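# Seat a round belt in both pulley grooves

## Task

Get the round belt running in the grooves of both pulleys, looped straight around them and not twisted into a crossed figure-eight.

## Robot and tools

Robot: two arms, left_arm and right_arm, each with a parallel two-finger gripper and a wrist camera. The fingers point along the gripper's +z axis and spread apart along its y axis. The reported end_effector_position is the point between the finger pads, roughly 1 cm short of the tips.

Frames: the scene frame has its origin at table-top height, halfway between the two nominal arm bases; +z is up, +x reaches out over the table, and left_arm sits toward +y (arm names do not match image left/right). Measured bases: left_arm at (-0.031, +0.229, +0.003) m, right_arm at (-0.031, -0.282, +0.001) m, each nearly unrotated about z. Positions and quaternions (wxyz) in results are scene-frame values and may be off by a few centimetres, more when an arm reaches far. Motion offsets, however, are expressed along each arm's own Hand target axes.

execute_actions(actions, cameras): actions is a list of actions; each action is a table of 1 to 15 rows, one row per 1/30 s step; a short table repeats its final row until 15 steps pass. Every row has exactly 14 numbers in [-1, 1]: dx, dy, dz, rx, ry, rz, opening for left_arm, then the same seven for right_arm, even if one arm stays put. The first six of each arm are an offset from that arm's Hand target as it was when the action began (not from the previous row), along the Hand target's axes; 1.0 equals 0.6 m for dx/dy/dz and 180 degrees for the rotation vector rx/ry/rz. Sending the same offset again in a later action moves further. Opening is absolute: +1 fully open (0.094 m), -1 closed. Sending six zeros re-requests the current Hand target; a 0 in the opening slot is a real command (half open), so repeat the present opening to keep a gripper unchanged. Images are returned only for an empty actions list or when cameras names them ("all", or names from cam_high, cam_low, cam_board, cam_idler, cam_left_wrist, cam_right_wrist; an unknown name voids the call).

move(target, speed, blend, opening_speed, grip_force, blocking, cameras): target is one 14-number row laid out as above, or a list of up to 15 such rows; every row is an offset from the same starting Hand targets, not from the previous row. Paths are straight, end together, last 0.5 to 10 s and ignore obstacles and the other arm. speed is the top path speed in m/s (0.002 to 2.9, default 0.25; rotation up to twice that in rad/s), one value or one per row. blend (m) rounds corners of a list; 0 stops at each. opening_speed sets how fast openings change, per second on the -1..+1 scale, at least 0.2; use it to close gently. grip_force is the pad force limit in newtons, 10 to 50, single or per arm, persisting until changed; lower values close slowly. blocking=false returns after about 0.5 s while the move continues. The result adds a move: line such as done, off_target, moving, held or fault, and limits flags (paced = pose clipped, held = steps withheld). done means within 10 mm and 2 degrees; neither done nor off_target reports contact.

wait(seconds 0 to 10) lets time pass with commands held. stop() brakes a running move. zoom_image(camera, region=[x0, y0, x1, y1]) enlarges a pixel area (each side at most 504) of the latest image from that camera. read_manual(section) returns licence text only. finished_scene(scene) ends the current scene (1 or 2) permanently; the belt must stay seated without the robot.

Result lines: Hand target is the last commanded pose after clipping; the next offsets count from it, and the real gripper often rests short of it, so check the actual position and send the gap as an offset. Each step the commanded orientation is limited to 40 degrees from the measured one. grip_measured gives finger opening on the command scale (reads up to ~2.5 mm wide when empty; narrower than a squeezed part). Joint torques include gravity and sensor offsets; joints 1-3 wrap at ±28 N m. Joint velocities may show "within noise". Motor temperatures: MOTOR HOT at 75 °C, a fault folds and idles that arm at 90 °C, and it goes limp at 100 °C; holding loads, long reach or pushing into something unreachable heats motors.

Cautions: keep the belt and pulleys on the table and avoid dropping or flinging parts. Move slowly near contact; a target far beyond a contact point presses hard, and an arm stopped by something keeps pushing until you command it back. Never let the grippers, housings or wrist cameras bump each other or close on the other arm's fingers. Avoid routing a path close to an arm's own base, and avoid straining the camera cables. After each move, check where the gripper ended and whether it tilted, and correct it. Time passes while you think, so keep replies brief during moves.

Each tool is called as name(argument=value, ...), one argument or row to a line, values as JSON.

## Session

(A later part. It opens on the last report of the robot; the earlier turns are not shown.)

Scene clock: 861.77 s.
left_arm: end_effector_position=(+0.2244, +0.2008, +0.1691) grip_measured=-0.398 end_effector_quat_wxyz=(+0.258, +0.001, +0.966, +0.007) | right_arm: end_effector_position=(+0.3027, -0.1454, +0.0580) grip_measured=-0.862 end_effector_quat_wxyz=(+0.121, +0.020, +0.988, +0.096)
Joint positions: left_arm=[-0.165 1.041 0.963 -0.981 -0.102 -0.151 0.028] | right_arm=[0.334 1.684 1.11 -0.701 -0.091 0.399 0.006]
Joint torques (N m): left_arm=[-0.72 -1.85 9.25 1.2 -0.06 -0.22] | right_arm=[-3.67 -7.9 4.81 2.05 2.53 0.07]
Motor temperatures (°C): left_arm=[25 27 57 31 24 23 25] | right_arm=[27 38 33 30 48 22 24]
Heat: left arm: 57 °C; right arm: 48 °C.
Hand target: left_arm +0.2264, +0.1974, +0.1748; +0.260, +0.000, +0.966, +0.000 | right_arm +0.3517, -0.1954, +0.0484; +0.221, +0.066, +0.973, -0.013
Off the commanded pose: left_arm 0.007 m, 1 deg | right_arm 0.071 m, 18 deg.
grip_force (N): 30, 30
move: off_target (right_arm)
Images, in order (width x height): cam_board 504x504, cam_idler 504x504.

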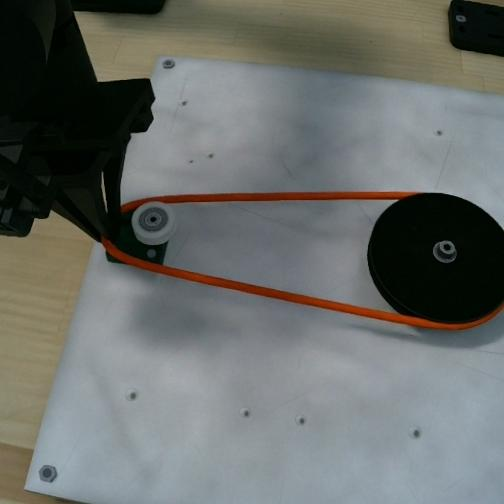

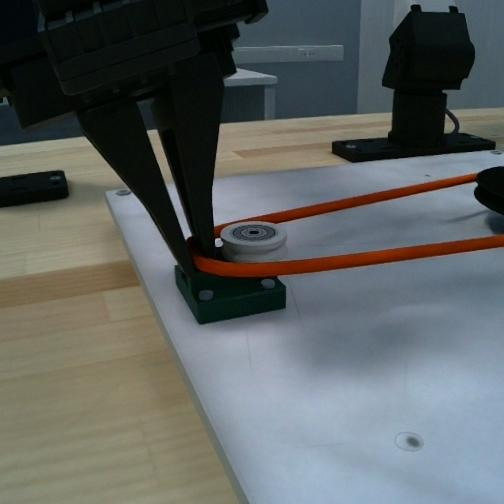

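move(
  target=[0,0,0,0,0,0,-0.4,0.01,0.01,-0.02,0,-0.01,0,-0.97],
  speed=0.04,
  cameras=["cam_board","cam_idler"],
)

zoom_image(
  camera="cam_idler",
  region=[130, 120, 330, 320],
)

zoom_image(
  camera="cam_board",
  region=[80, 140, 240, 300],
)

Scene clock: 870.47 s.
left_arm: end_effector_position=(+0.2244, +0.2008, +0.1691) grip_measured=-0.398 end_effector_quat_wxyz=(+0.258, +0.001, +0.966, +0.007) | right_arm: end_effector_position=(+0.3027, -0.1449, +0.0588) grip_measured=-0.862 end_effector_quat_wxyz=(+0.153, +0.020, +0.985, +0.076)
Joint positions: left_arm=[-0.165 1.041 0.963 -0.981 -0.102 -0.151 0.028] | right_arm=[0.37 1.648 1.061 -0.642 -0.02 0.424 0.006]
Joint torques (N m): left_arm=[-0.68 -1.85 9.32 1.19 -0.05 -0.21] | right_arm=[-3.17 -8.47 4.98 1.89 2.21 0.05]
Motor temperatures (°C): left_arm=[25 27 57 31 24 23 25] | right_arm=[27 39 33 31 49 22 24]
Heat: left arm: 57 °C; right arm: 49 °C.
Hand target: left_arm +0.2264, +0.1974, +0.1748; +0.260, +0.000, +0.966, +0.000 | right_arm +0.3421, -0.1881, +0.0568; +0.236, +0.066, +0.969, -0.014
Off the commanded pose: left_arm 0.007 m, 1 deg | right_arm 0.058 m, 15 deg.
grip_force (N): 30, 30
move: off_target (right_arm)
Images, in order (width x height): cam_board 504x504, cam_idler 504x504.

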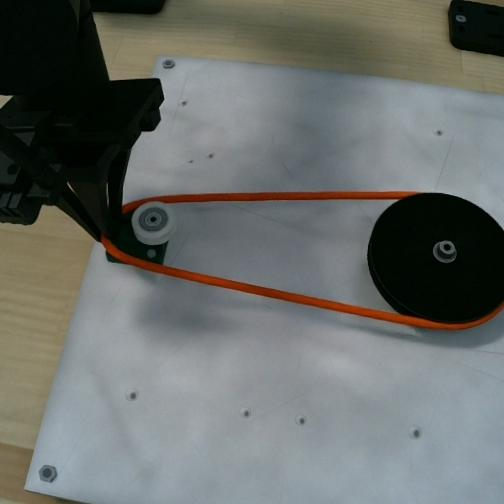

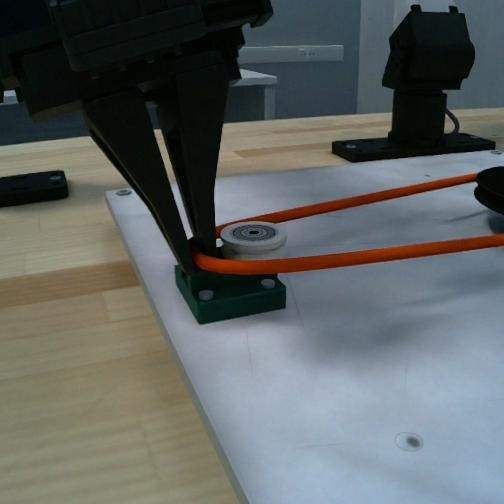

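Scaled by 2.520 from the camera's 504x504 image, which has a finer 720x720 frame.

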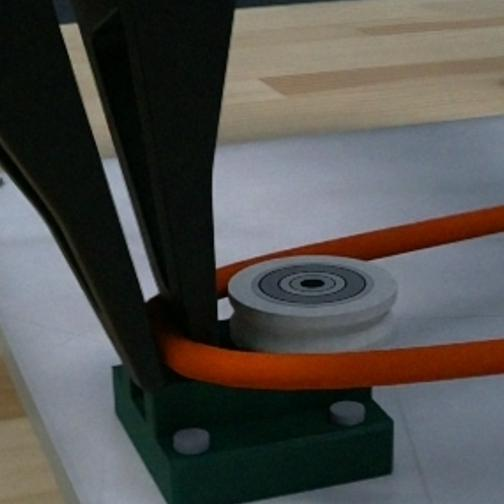

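Scaled by 3.150 from the camera's 504x504 image, which has a finer 720x720 frame.

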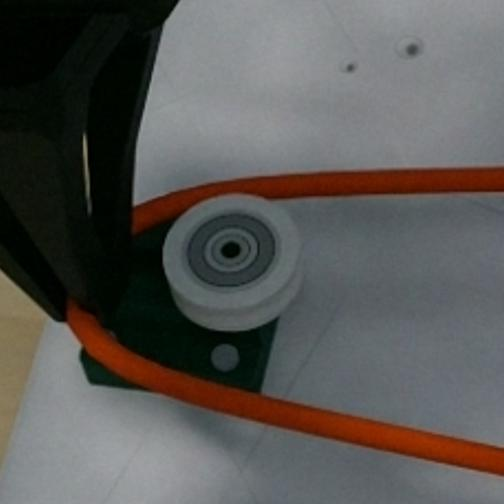

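move(
  target=[0,0,0,0,0,0,-0.4,-0.01,0.01,-0.022,0,0,0,-0.97],
  speed=0.04,
  cameras=["cam_board","cam_idler"],
)

zoom_image(
  camera="cam_idler",
  region=[130, 120, 330, 320],
)

zoom_image(
  camera="cam_board",
  region=[80, 140, 240, 300],
)

Scene clock: 879.07 s.
left_arm: end_effector_position=(+0.2244, +0.2008, +0.1691) grip_measured=-0.398 end_effector_quat_wxyz=(+0.258, +0.001, +0.966, +0.007) | right_arm: end_effector_position=(+0.3025, -0.1444, +0.0591) grip_measured=-0.862 end_effector_quat_wxyz=(+0.158, +0.022, +0.985, +0.065)
Joint positions: left_arm=[-0.165 1.041 0.963 -0.981 -0.102 -0.151 0.028] | right_arm=[0.386 1.647 1.061 -0.642 0.01 0.44 0.006]
Joint torques (N m): left_arm=[-0.66 -1.83 9.31 1.2 -0.08 -0.19] | right_arm=[-2.96 -9.37 8.61 1.53 2.1 0.08]
Motor temperatures (°C): left_arm=[25 27 57 31 24 23 25] | right_arm=[27 39 33 32 49 22 24]
Heat: left arm: 57 °C; right arm: 49 °C.
Hand target: left_arm +0.2264, +0.1974, +0.1748; +0.260, +0.000, +0.966, +0.000 | right_arm +0.3421, -0.1819, +0.0713; +0.236, +0.065, +0.969, -0.014
Off the commanded pose: left_arm 0.007 m, 1 deg | right_arm 0.056 m, 14 deg.
grip_force (N): 30, 30
move: off_target (right_arm)
Images, in order (width x height): cam_board 504x504, cam_idler 504x504.

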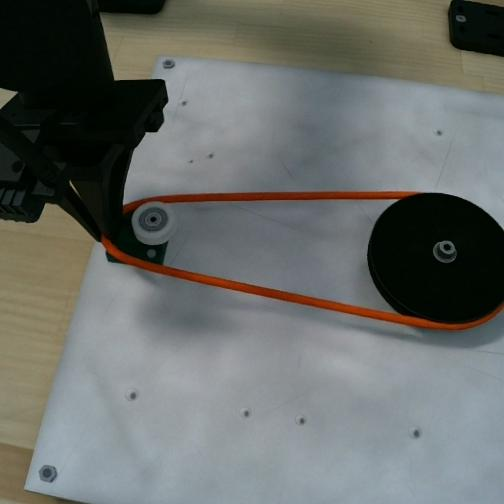

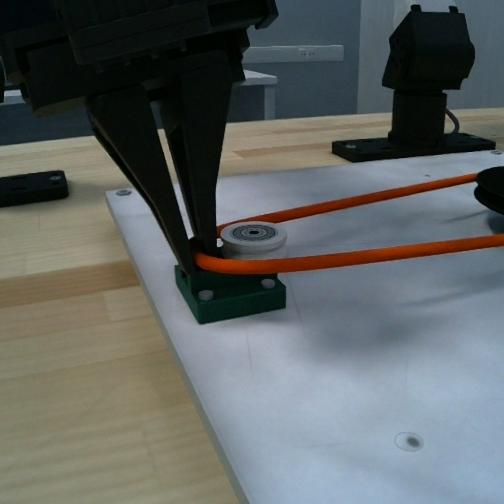

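Scaled by 2.520 from the camera's 504x504 image, which has a finer 720x720 frame.

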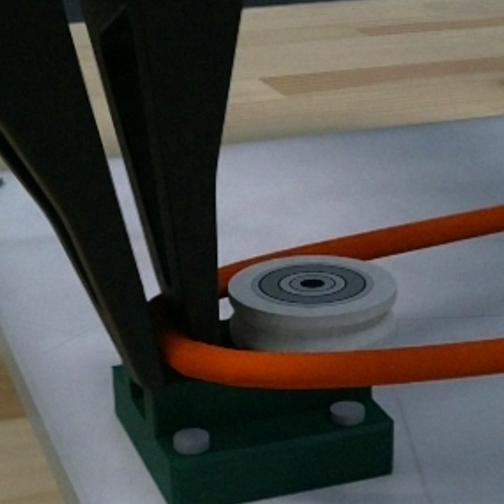

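Scaled by 3.150 from the camera's 504x504 image, which has a finer 720x720 frame.

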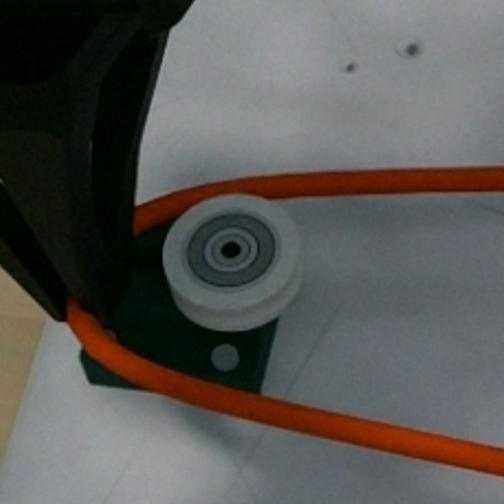

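move(
  target=[
    [0,0,0,0,0,0,-0.4,0.048,-0.02,0,0,0.01,0,-0.97],
    [0,0,0,0,0,0,-0.4,0.044,-0.02,0,0,0.01,0,-0.78],
  ],
  speed=0.05,
  opening_speed=0.2,
  cameras=["cam_board","cam_idler"],
)

zoom_image(
  camera="cam_idler",
  region=[130, 120, 330, 320],
)

zoom_image(
  camera="cam_board",
  region=[80, 140, 240, 300],
)

Scene clock: 898.23 s.
left_arm: end_effector_position=(+0.2244, +0.2008, +0.1691) grip_measured=-0.398 end_effector_quat_wxyz=(+0.258, +0.001, +0.966, +0.007) | right_arm: end_effector_position=(+0.3031, -0.1436, +0.0600) grip_measured=-0.780 end_effector_quat_wxyz=(+0.186, +0.024, +0.979, +0.079)
Joint positions: left_arm=[-0.165 1.041 0.963 -0.981 -0.102 -0.151 0.028] | right_arm=[0.386 1.602 0.993 -0.554 0.007 0.445 0.01]
Joint torques (N m): left_arm=[-0.75 -1.85 9.35 1.2 -0.06 -0.21] | right_arm=[-3.23 -9.5 5.49 1.09 1.96 -0.03]
Motor temperatures (°C): left_arm=[25 27 57 31 24 23 25] | right_arm=[27 39 35 32 48 22 24]
Heat: left arm: 57 °C; right arm: 48 °C.
Hand target: left_arm +0.2264, +0.1974, +0.1748; +0.260, +0.000, +0.966, +0.000 | right_arm +0.3172, -0.1908, +0.0591; +0.221, +0.066, +0.973, -0.013
Off the commanded pose: left_arm 0.007 m, 1 deg | right_arm 0.049 m, 12 deg.
grip_force (N): 30, 30
move: off_target (right_arm); target 2's new opening was sent with right_arm's hand 0.048 m and 12 deg from that target
Images, in order (width x height): cam_board 504x504, cam_idler 504x504.

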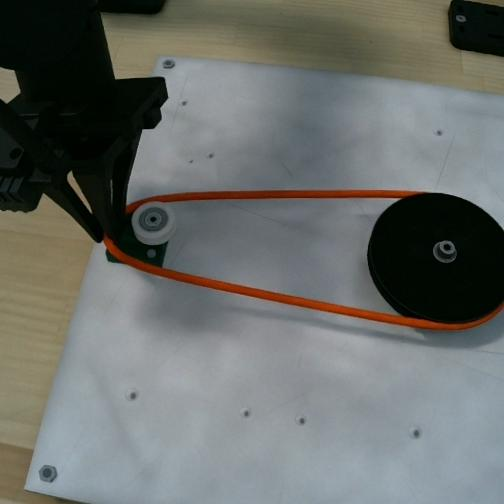

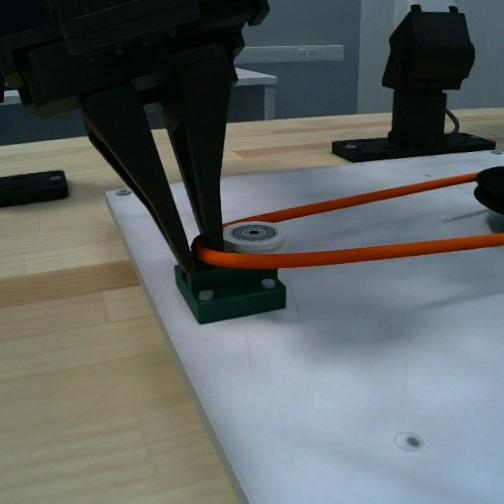

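Scaled by 2.520 from the camera's 504x504 image, which has a finer 720x720 frame.

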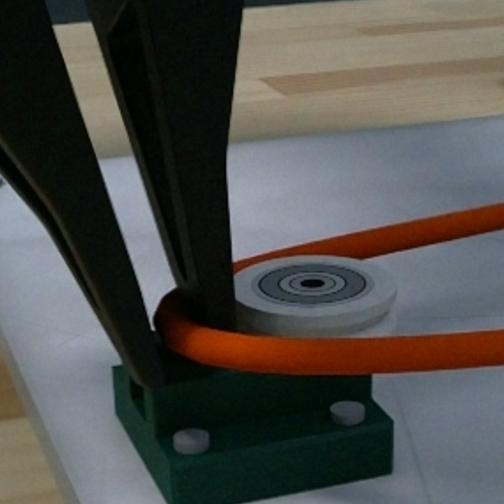

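Scaled by 3.150 from the camera's 504x504 image, which has a finer 720x720 frame.

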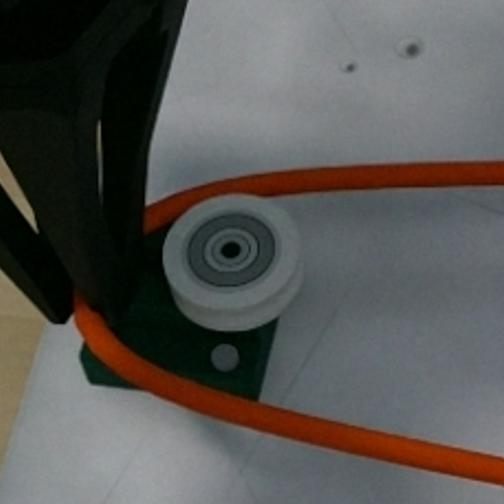

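move(
  target=[0,0,0,0,0,0,-0.4,-0.05,0.02,0.03,0,0,0,-0.78],
  speed=0.04,
  cameras=["cam_board","cam_idler"],
)

zoom_image(
  camera="cam_idler",
  region=[130, 120, 330, 320],
)

zoom_image(
  camera="cam_board",
  region=[80, 140, 240, 300],
)

Scene clock: 913.93 s.
left_arm: end_effector_position=(+0.2244, +0.2008, +0.1691) grip_measured=-0.398 end_effector_quat_wxyz=(+0.258, +0.001, +0.966, +0.007) | right_arm: end_effector_position=(+0.3124, -0.1415, +0.0522) grip_measured=-0.778 end_effector_quat_wxyz=(+0.159, +0.016, +0.985, +0.062)
Joint positions: left_arm=[-0.165 1.041 0.963 -0.981 -0.102 -0.151 0.028] | right_arm=[0.384 1.694 1.085 -0.619 0.013 0.426 0.01]
Joint torques (N m): left_arm=[-0.77 -1.85 9.35 1.2 -0.06 -0.2] | right_arm=[-4.68 -7.35 8.87 1.52 1.8 0.06]
Motor temperatures (°C): left_arm=[25 27 58 31 24 23 25] | right_arm=[27 40 35 31 47 22 24]
Heat: left arm: 58 °C; right arm: 47 °C.
Hand target: left_arm +0.2264, +0.1974, +0.1748; +0.260, +0.000, +0.966, +0.000 | right_arm +0.3534, -0.1835, +0.0558; +0.221, +0.065, +0.973, -0.013
Off the commanded pose: left_arm 0.007 m, 1 deg | right_arm 0.059 m, 13 deg.
grip_force (N): 30, 30
move: off_target (right_arm)
Images, in order (width x height): cam_board 504x504, cam_idler 504x504.

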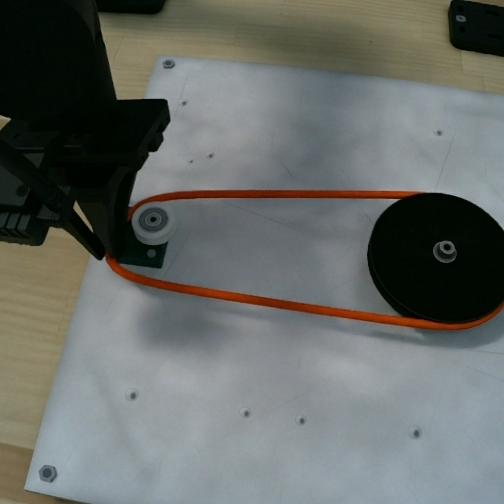

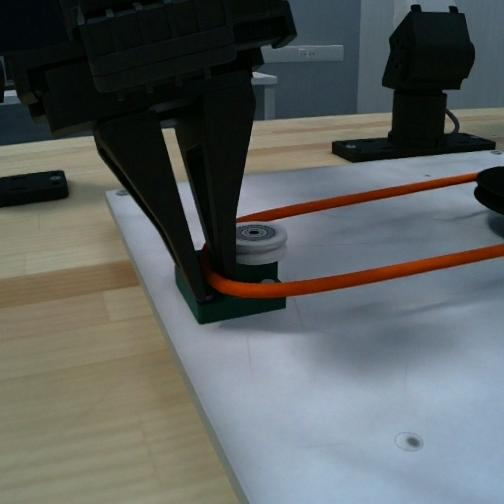

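Scaled by 2.520 from the camera's 504x504 image, which has a finer 720x720 frame.

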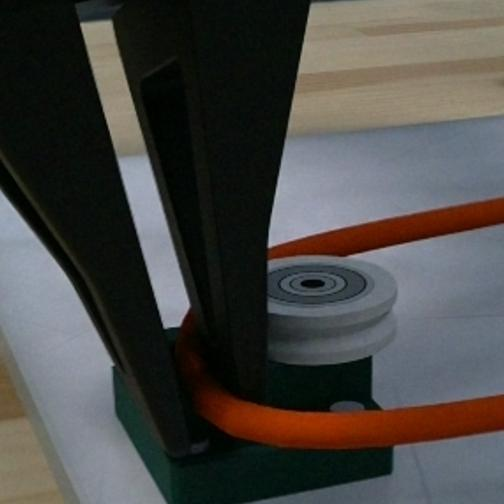

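Scaled by 3.150 from the camera's 504x504 image, which has a finer 720x720 frame.

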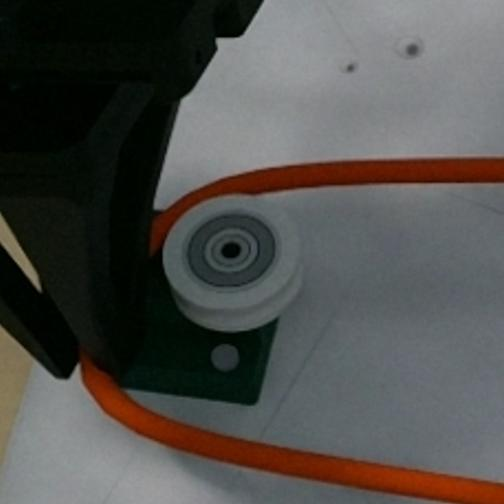

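move(
  target=[0,0,0,0,0,0,-0.4,0.0,0.0,0.0,0,-0.07,0,-0.78],
  speed=0.04,
  cameras=["cam_board","cam_idler"],
)

zoom_image(
  camera="cam_idler",
  region=[130, 120, 330, 320],
)

zoom_image(
  camera="cam_board",
  region=[80, 140, 240, 300],
)

Scene clock: 930.73 s.
left_arm: end_effector_position=(+0.2244, +0.2008, +0.1691) grip_measured=-0.398 end_effector_quat_wxyz=(+0.258, +0.001, +0.966, +0.007) | right_arm: end_effector_position=(+0.3160, -0.1410, +0.0508) grip_measured=-0.777 end_effector_quat_wxyz=(+0.247, +0.008, +0.967, +0.065)
Joint positions: left_arm=[-0.165 1.041 0.963 -0.981 -0.102 -0.151 0.028] | right_arm=[0.417 1.6 0.899 -0.36 0.089 0.422 0.01]
Joint torques (N m): left_arm=[-0.76 -1.87 9.35 1.19 -0.05 -0.21] | right_arm=[-3.28 -7.62 5.49 2.1 2.22 0.08]
Motor temperatures (°C): left_arm=[25 27 58 31 24 23 25] | right_arm=[27 41 35 33 47 22 24]
Heat: left arm: 58 °C; right arm: 47 °C.
Hand target: left_arm +0.2264, +0.1974, +0.1748; +0.260, +0.000, +0.966, +0.000 | right_arm +0.3534, -0.1835, +0.0558; +0.326, +0.064, +0.943, -0.020
Off the commanded pose: left_arm 0.007 m, 1 deg | right_arm 0.057 m, 15 deg.
grip_force (N): 30, 30
move: off_target (right_arm)
Images, in order (width x height): cam_board 504x504, cam_idler 504x504.

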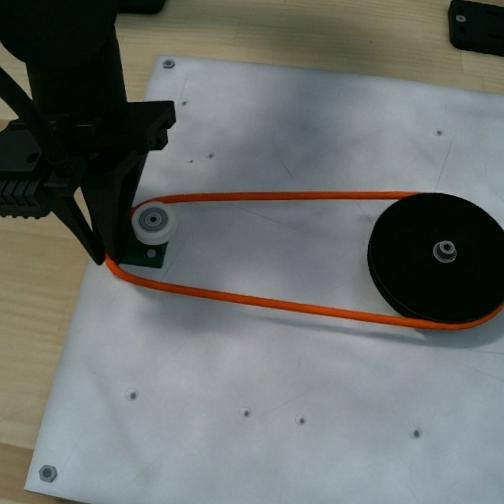

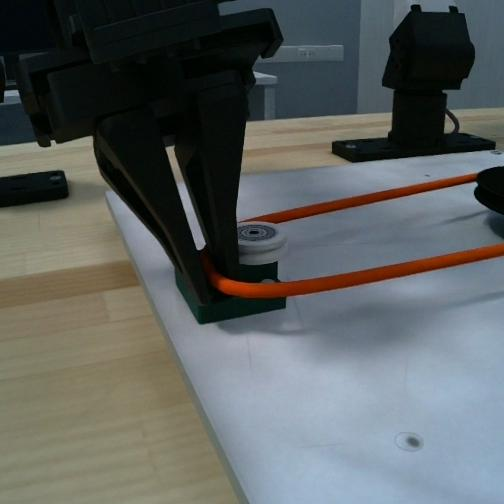

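Scaled by 2.520 from the camera's 504x504 image, which has a finer 720x720 frame.

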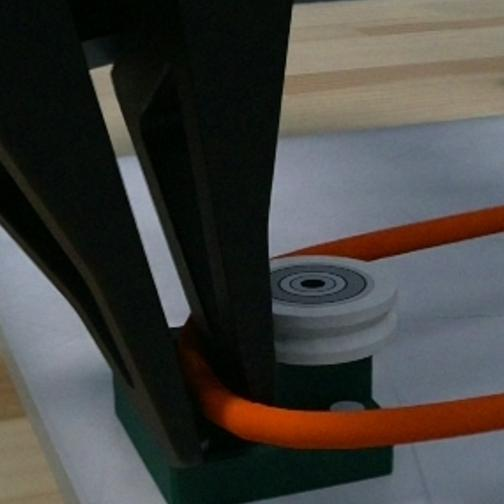

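Scaled by 3.150 from the camera's 504x504 image, which has a finer 720x720 frame.

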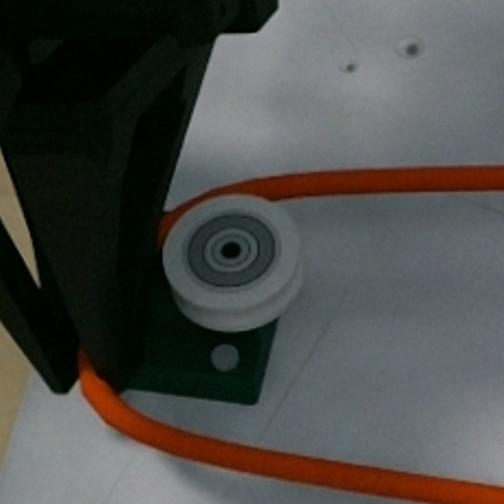

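move(
  target=[0,0,0,0,0,0,-0.4,-0.044,0.01,0.02,0,0,0,-0.78],
  speed=0.03,
  cameras=["cam_board","cam_idler"],
)

zoom_image(
  camera="cam_idler",
  region=[130, 120, 330, 320],
)

zoom_image(
  camera="cam_board",
  region=[80, 140, 240, 300],
)

Scene clock: 940.97 s.
left_arm: end_effector_position=(+0.2244, +0.2008, +0.1691) grip_measured=-0.398 end_effector_quat_wxyz=(+0.258, +0.001, +0.966, +0.007) | right_arm: end_effector_position=(+0.3280, -0.1317, +0.0502) grip_measured=-0.777 end_effector_quat_wxyz=(+0.240, -0.003, +0.968, +0.070)
Joint positions: left_arm=[-0.165 1.041 0.963 -0.981 -0.102 -0.151 0.028] | right_arm=[0.417 1.659 0.966 -0.376 0.069 0.404 0.01]
Joint torques (N m): left_arm=[-0.79 -1.83 9.35 1.19 -0.04 -0.21] | right_arm=[-5.24 -7.1 9.01 2.01 2.28 0.09]
Motor temperatures (°C): left_arm=[25 26 58 31 24 23 25] | right_arm=[27 41 35 34 48 22 24]
Heat: left arm: 58 °C; right arm: 48 °C.
Hand target: left_arm +0.2264, +0.1974, +0.1748; +0.260, +0.000, +0.966, +0.000 | right_arm +0.3821, -0.1814, +0.0626; +0.326, +0.064, +0.943, -0.020
Off the commanded pose: left_arm 0.007 m, 1 deg | right_arm 0.075 m, 16 deg.
grip_force (N): 30, 30
move: off_target (right_arm)
Images, in order (width x height): cam_board 504x504, cam_idler 504x504.

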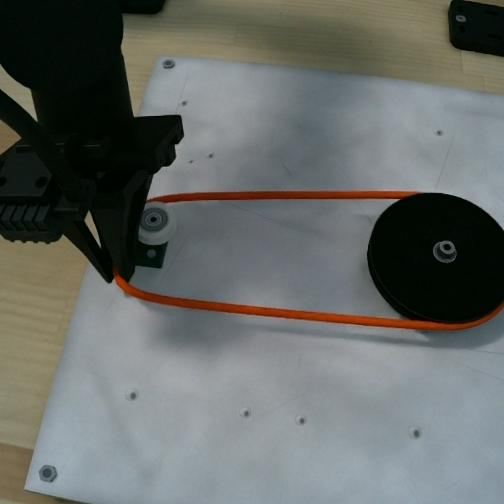

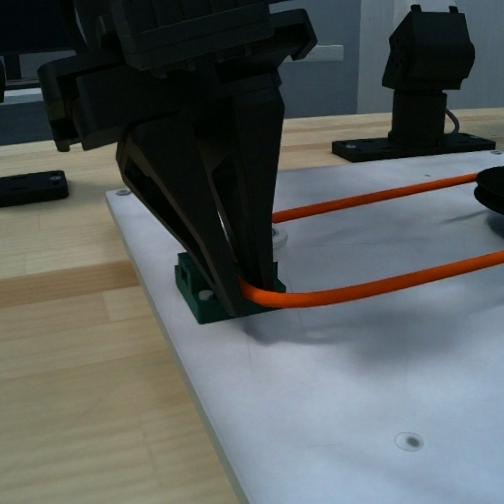

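Scaled by 2.520 from the camera's 504x504 image, which has a finer 720x720 frame.

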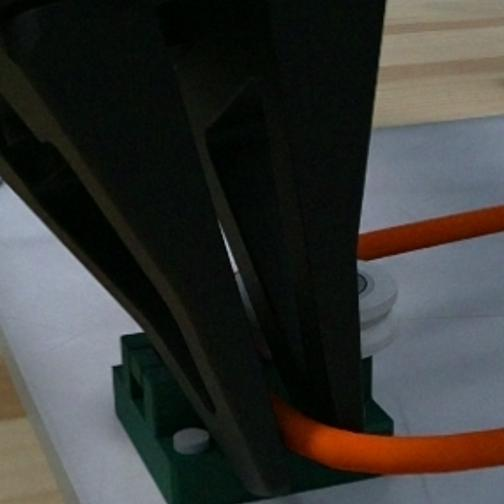

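Scaled by 3.150 from the camera's 504x504 image, which has a finer 720x720 frame.

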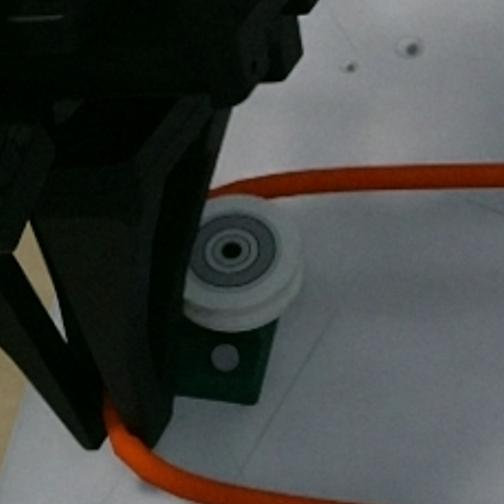

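move(
  target=[0,0,0,0,0,0,-0.4,0.022,0.06,-0.015,-0.03,0,0,-0.78],
  speed=0.03,
  cameras=["cam_board","cam_idler","cam_left_wrist"],
)

zoom_image(
  camera="cam_idler",
  region=[130, 120, 330, 320],
)

zoom_image(
  camera="cam_board",
  region=[80, 140, 240, 300],
)

Scene clock: 950.67 s.
left_arm: end_effector_position=(+0.2244, +0.2008, +0.1691) grip_measured=-0.398 end_effector_quat_wxyz=(+0.258, +0.001, +0.966, +0.007) | right_arm: end_effector_position=(+0.3323, -0.1237, +0.0500) grip_measured=-0.777 end_effector_quat_wxyz=(+0.256, +0.000, +0.964, +0.064)
Joint positions: left_arm=[-0.165 1.041 0.963 -0.981 -0.102 -0.151 0.028] | right_arm=[0.447 1.673 0.966 -0.338 0.108 0.43 0.01]
Joint torques (N m): left_arm=[-0.7 -1.88 9.37 1.19 -0.08 -0.23] | right_arm=[-1.96 -7.8 7.66 2.26 1.55 0.22]
Motor temperatures (°C): left_arm=[25 26 58 31 24 23 25] | right_arm=[27 40 36 36 48 22 24]
Heat: left arm: 58 °C; right arm: 48 °C.
Hand target: left_arm +0.2264, +0.1974, +0.1748; +0.260, +0.000, +0.966, +0.000 | right_arm +0.3711, -0.1435, +0.0618; +0.329, +0.048, +0.943, +0.025
Off the commanded pose: left_arm 0.007 m, 1 deg | right_arm 0.045 m, 11 deg.
grip_force (N): 30, 30
move: off_target (right_arm)
Images, in order (width x height): cam_board 504x504, cam_idler 504x504, cam_left_wrist 504x504.

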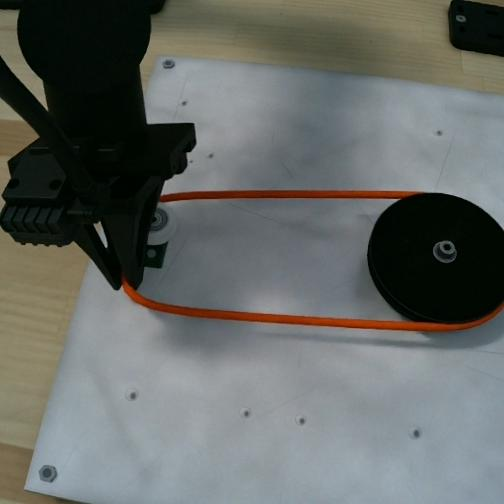

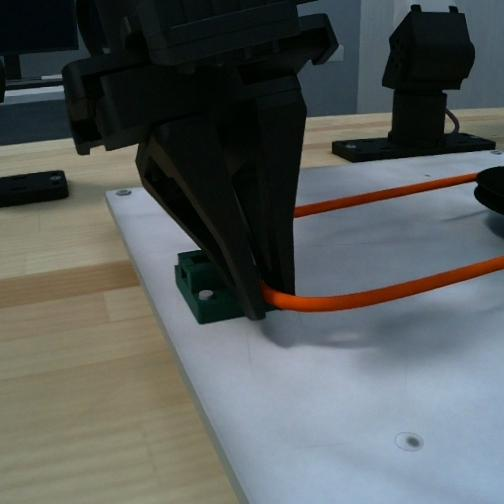

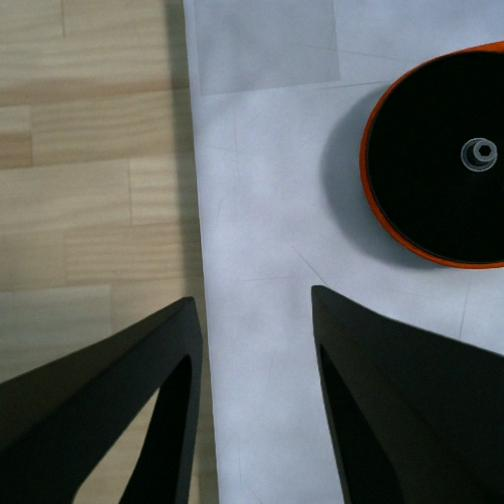

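Scaled by 2.520 from the camera's 504x504 image, which has a finer 720x720 frame.

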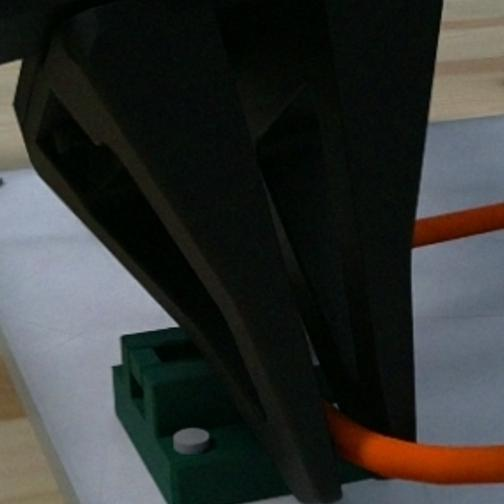

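Scaled by 3.150 from the camera's 504x504 image, which has a finer 720x720 frame.

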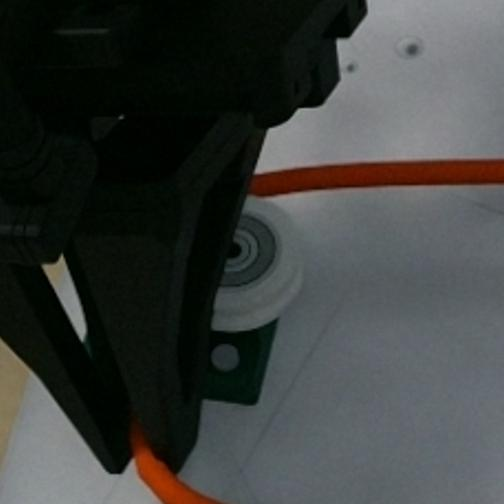

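move(
  target=[0,0,0,0,0,0,-0.4,0.026,0.03,-0.015,-0.02,0,0,-0.78],
  speed=0.03,
  cameras=["cam_board","cam_idler","cam_left_wrist"],
)

zoom_image(
  camera="cam_idler",
  region=[130, 120, 330, 320],
)

zoom_image(
  camera="cam_board",
  region=[80, 140, 240, 300],
)

Scene clock: 958.80 s.
left_arm: end_effector_position=(+0.2244, +0.2008, +0.1691) grip_measured=-0.398 end_effector_quat_wxyz=(+0.258, +0.001, +0.966, +0.007) | right_arm: end_effector_position=(+0.3356, -0.1170, +0.0494) grip_measured=-0.777 end_effector_quat_wxyz=(+0.284, +0.002, +0.957, +0.061)
Joint positions: left_arm=[-0.165 1.041 0.963 -0.981 -0.102 -0.151 0.028] | right_arm=[0.478 1.673 0.932 -0.259 0.153 0.448 0.01]
Joint torques (N m): left_arm=[-0.72 -1.89 9.32 1.18 -0.07 -0.21] | right_arm=[-0.62 -9.99 5.82 2.08 0.81 0.34]
Motor temperatures (°C): left_arm=[25 26 58 31 24 23 25] | right_arm=[27 40 36 37 47 22 24]
Heat: left arm: 58 °C; right arm: 47 °C.
Hand target: left_arm +0.2264, +0.1974, +0.1748; +0.260, +0.000, +0.966, +0.000 | right_arm +0.3546, -0.1240, +0.0606; +0.330, +0.038, +0.942, +0.054
Off the commanded pose: left_arm 0.007 m, 1 deg | right_arm 0.023 m, 7 deg.
grip_force (N): 30, 30
move: off_target (right_arm)
Images, in order (width x height): cam_board 504x504, cam_idler 504x504, cam_left_wrist 504x504.

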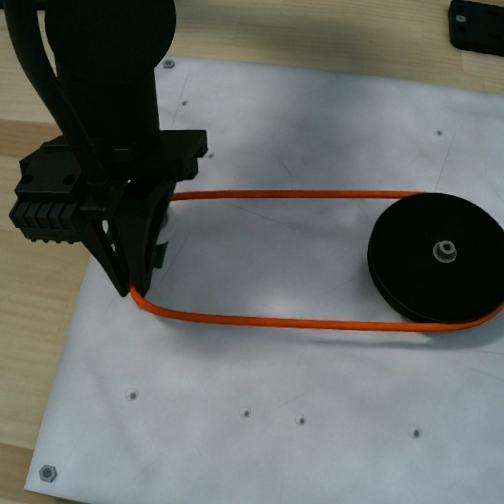

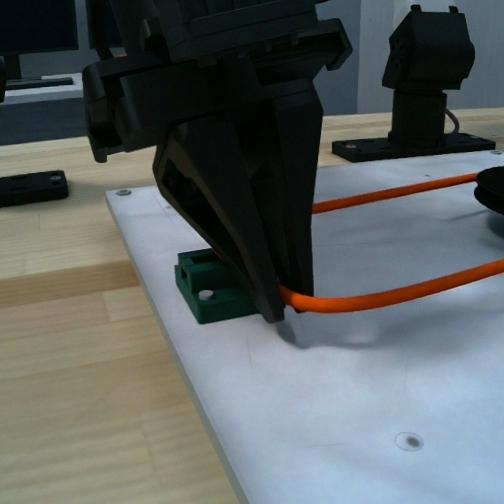

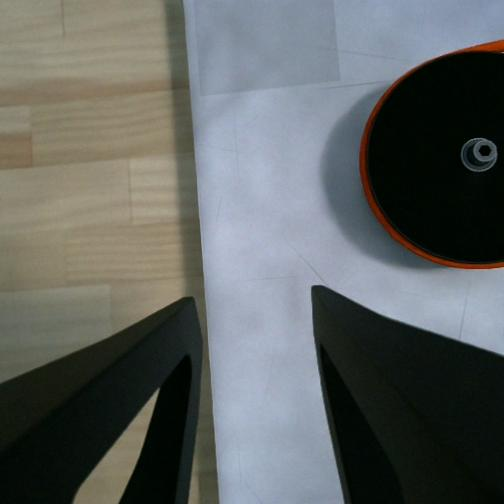

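Scaled by 2.520 from the camera's 504x504 image, which has a finer 720x720 frame.

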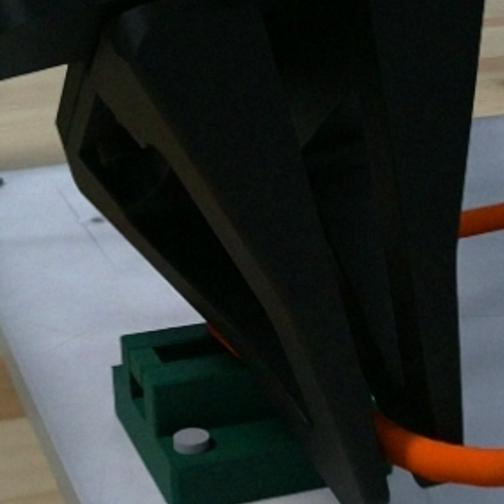

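Scaled by 3.150 from the camera's 504x504 image, which has a finer 720x720 frame.

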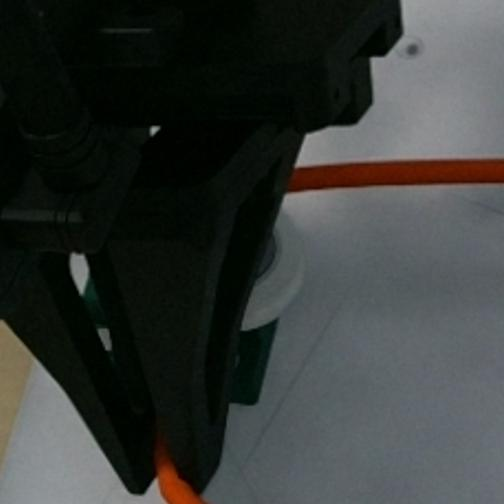

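move(
  target=[0,0,0,0,0,0,-0.4,0.014,0.02,-0.01,0,0.0,0,-0.78],
  speed=0.03,
  cameras=["cam_board","cam_idler","cam_left_wrist"],
)

zoom_image(
  camera="cam_idler",
  region=[130, 120, 330, 320],
)

zoom_image(
  camera="cam_board",
  region=[80, 140, 240, 300],
)

Scene clock: 968.87 s.
left_arm: end_effector_position=(+0.2244, +0.2008, +0.1691) grip_measured=-0.398 end_effector_quat_wxyz=(+0.258, +0.001, +0.966, +0.007) | right_arm: end_effector_position=(+0.3345, -0.1163, +0.0511) grip_measured=-0.777 end_effector_quat_wxyz=(+0.299, +0.010, +0.953, +0.037)
Joint positions: left_arm=[-0.165 1.041 0.963 -0.981 -0.102 -0.151 0.028] | right_arm=[0.516 1.673 0.929 -0.256 0.234 0.48 0.01]
Joint torques (N m): left_arm=[-0.69 -1.81 9.29 1.2 -0.06 -0.2] | right_arm=[0.57 -10.7 5.64 1.94 0.25 0.41]
Motor temperatures (°C): left_arm=[25 26 58 31 24 23 25] | right_arm=[26 41 35 37 44 22 24]
Heat: left arm: 58 °C; right arm: 44 °C.
Hand target: left_arm +0.2264, +0.1974, +0.1748; +0.260, +0.000, +0.966, +0.000 | right_arm +0.3448, -0.1118, +0.0615; +0.330, +0.038, +0.942, +0.054
Off the commanded pose: left_arm 0.007 m, 1 deg | right_arm 0.015 m, 5 deg.
grip_force (N): 30, 30
move: off_target (right_arm)
Images, in order (width x height): cam_board 504x504, cam_idler 504x504, cam_left_wrist 504x504.

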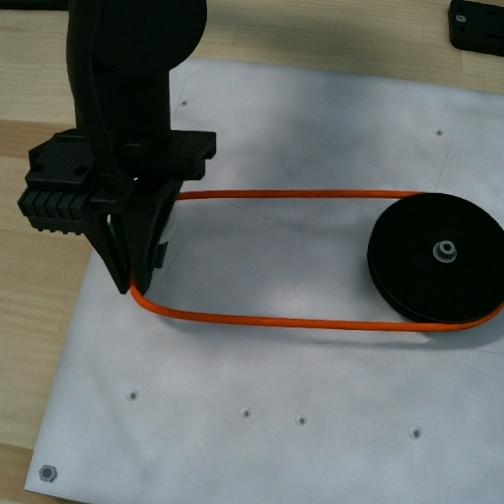

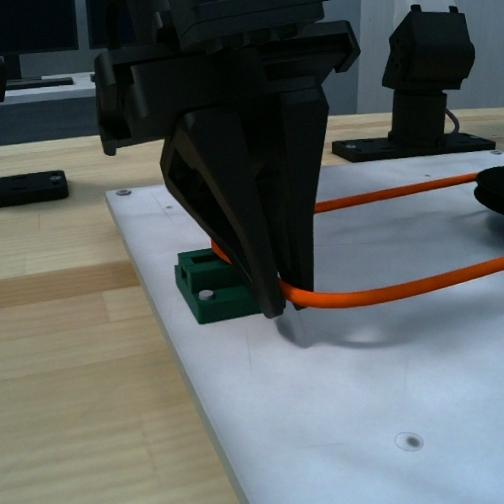

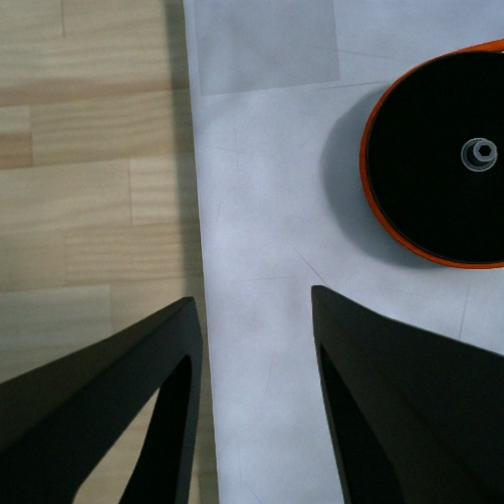

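Scaled by 2.520 from the camera's 504x504 image, which has a finer 720x720 frame.

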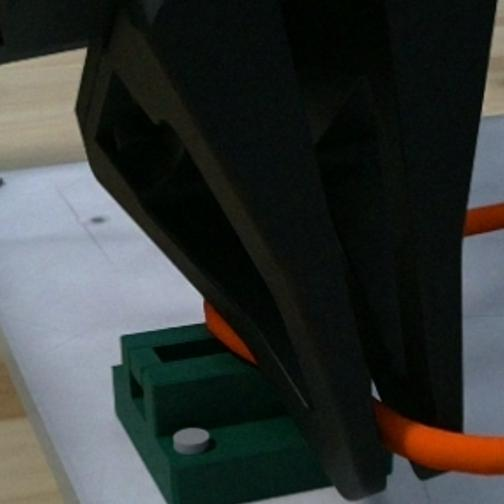

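Scaled by 3.150 from the camera's 504x504 image, which has a finer 720x720 frame.

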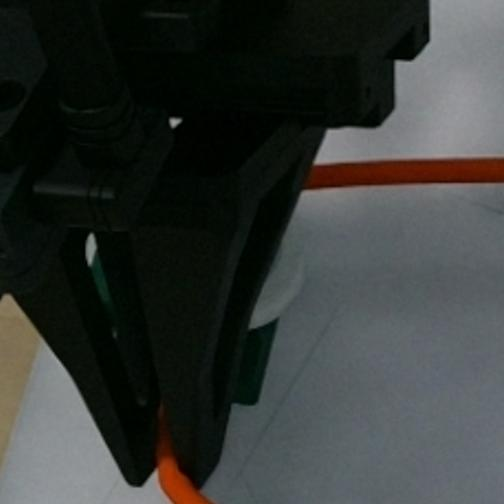

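move(
  target=[
    [0,0,0,0,0,0,-0.4,0.012,0.012,-0.01,0,0.0,0,-0.78],
    [0,0,0,0,0,0,-0.4,0.012,0.012,-0.01,0,0.0,0,-0.2],
  ],
  speed=0.03,
  opening_speed=0.4,
  cameras=["cam_board","cam_idler","cam_low"],
)

zoom_image(
  camera="cam_idler",
  region=[130, 120, 330, 320],
)

zoom_image(
  camera="cam_board",
  region=[80, 140, 240, 300],
)

zoom_image(
  camera="cam_low",
  region=[300, 230, 380, 310],
)

Scene clock: 983.57 s.
left_arm: end_effector_position=(+0.2244, +0.2008, +0.1691) grip_measured=-0.398 end_effector_quat_wxyz=(+0.258, +0.001, +0.966, +0.007) | right_arm: end_effector_position=(+0.3310, -0.1100, +0.0543) grip_measured=-0.202 end_effector_quat_wxyz=(+0.311, +0.030, +0.949, +0.036)
Joint positions: left_arm=[-0.165 1.041 0.963 -0.981 -0.102 -0.151 0.028] | right_arm=[0.552 1.664 0.92 -0.245 0.278 0.543 0.038]
Joint torques (N m): left_arm=[-0.77 -1.88 9.39 1.2 -0.06 -0.2] | right_arm=[0.47 -10.99 5.55 1.76 0.09 0.11]
Motor temperatures (°C): left_arm=[25 26 58 31 24 23 25] | right_arm=[26 43 35 37 42 22 24]
Heat: left arm: 58 °C; right arm: 43 °C.
Hand target: left_arm +0.2264, +0.1974, +0.1748; +0.260, +0.000, +0.966, +0.000 | right_arm +0.3357, -0.1043, +0.0627; +0.330, +0.038, +0.942, +0.054
Off the commanded pose: left_arm 0.007 m, 1 deg | right_arm 0.011 m, 3 deg.
grip_force (N): 30, 30
move: off_target (right_arm); target 2's new opening was sent with right_arm's hand 0.015 m and 5 deg from that target
Images, in order (width x height): cam_low 504x504, cam_board 504x504, cam_idler 504x504.

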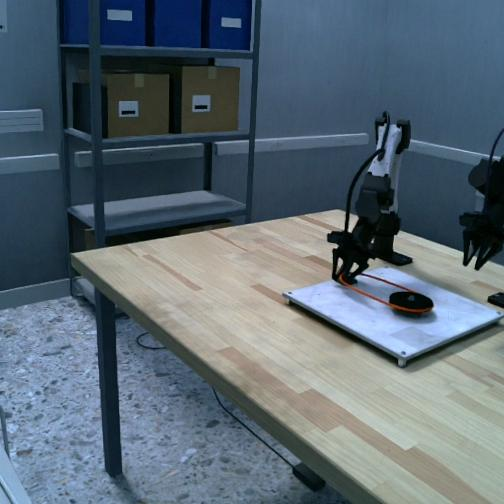

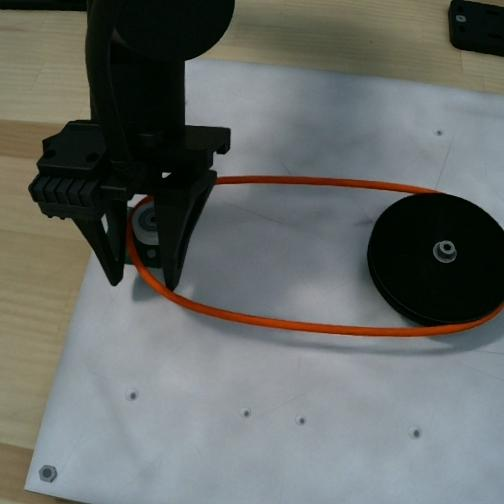

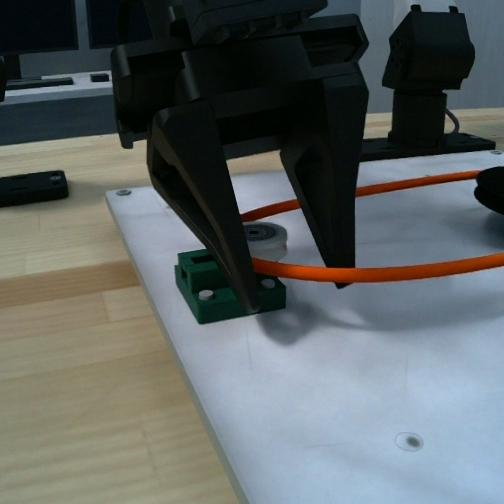

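Scaled by 2.520 from the camera's 504x504 image, which has a finer 720x720 frame.

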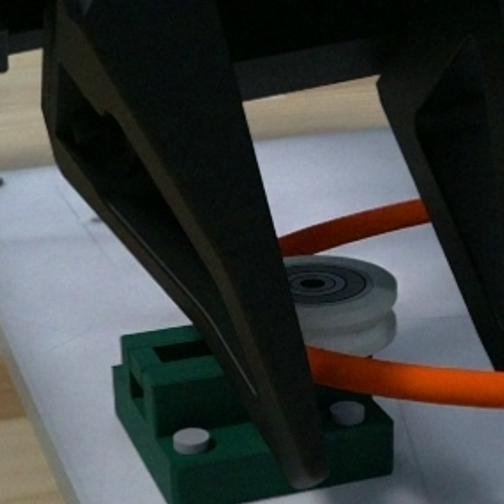

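Scaled by 3.150 from the camera's 504x504 image, which has a finer 720x720 frame.

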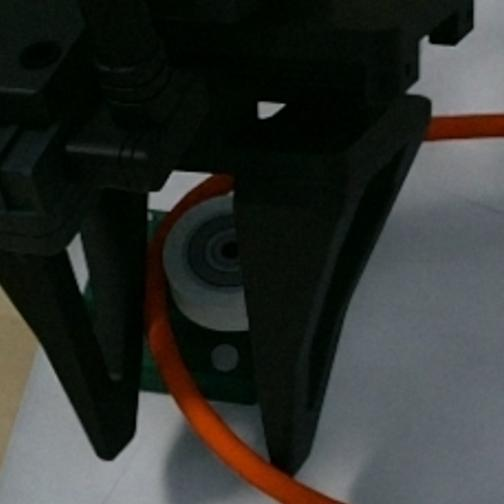

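Scaled by 6.300 from the camera's 504x504 image, which has a finer 720x720 frame.

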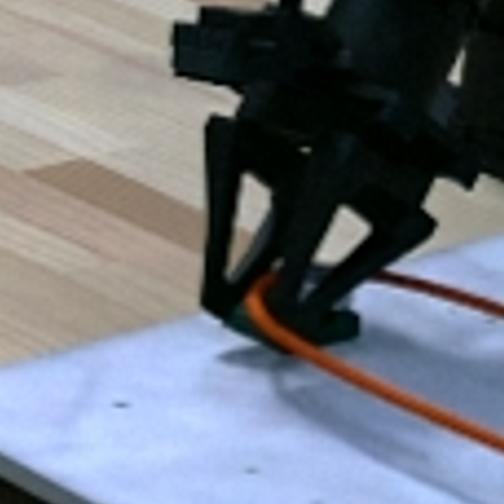

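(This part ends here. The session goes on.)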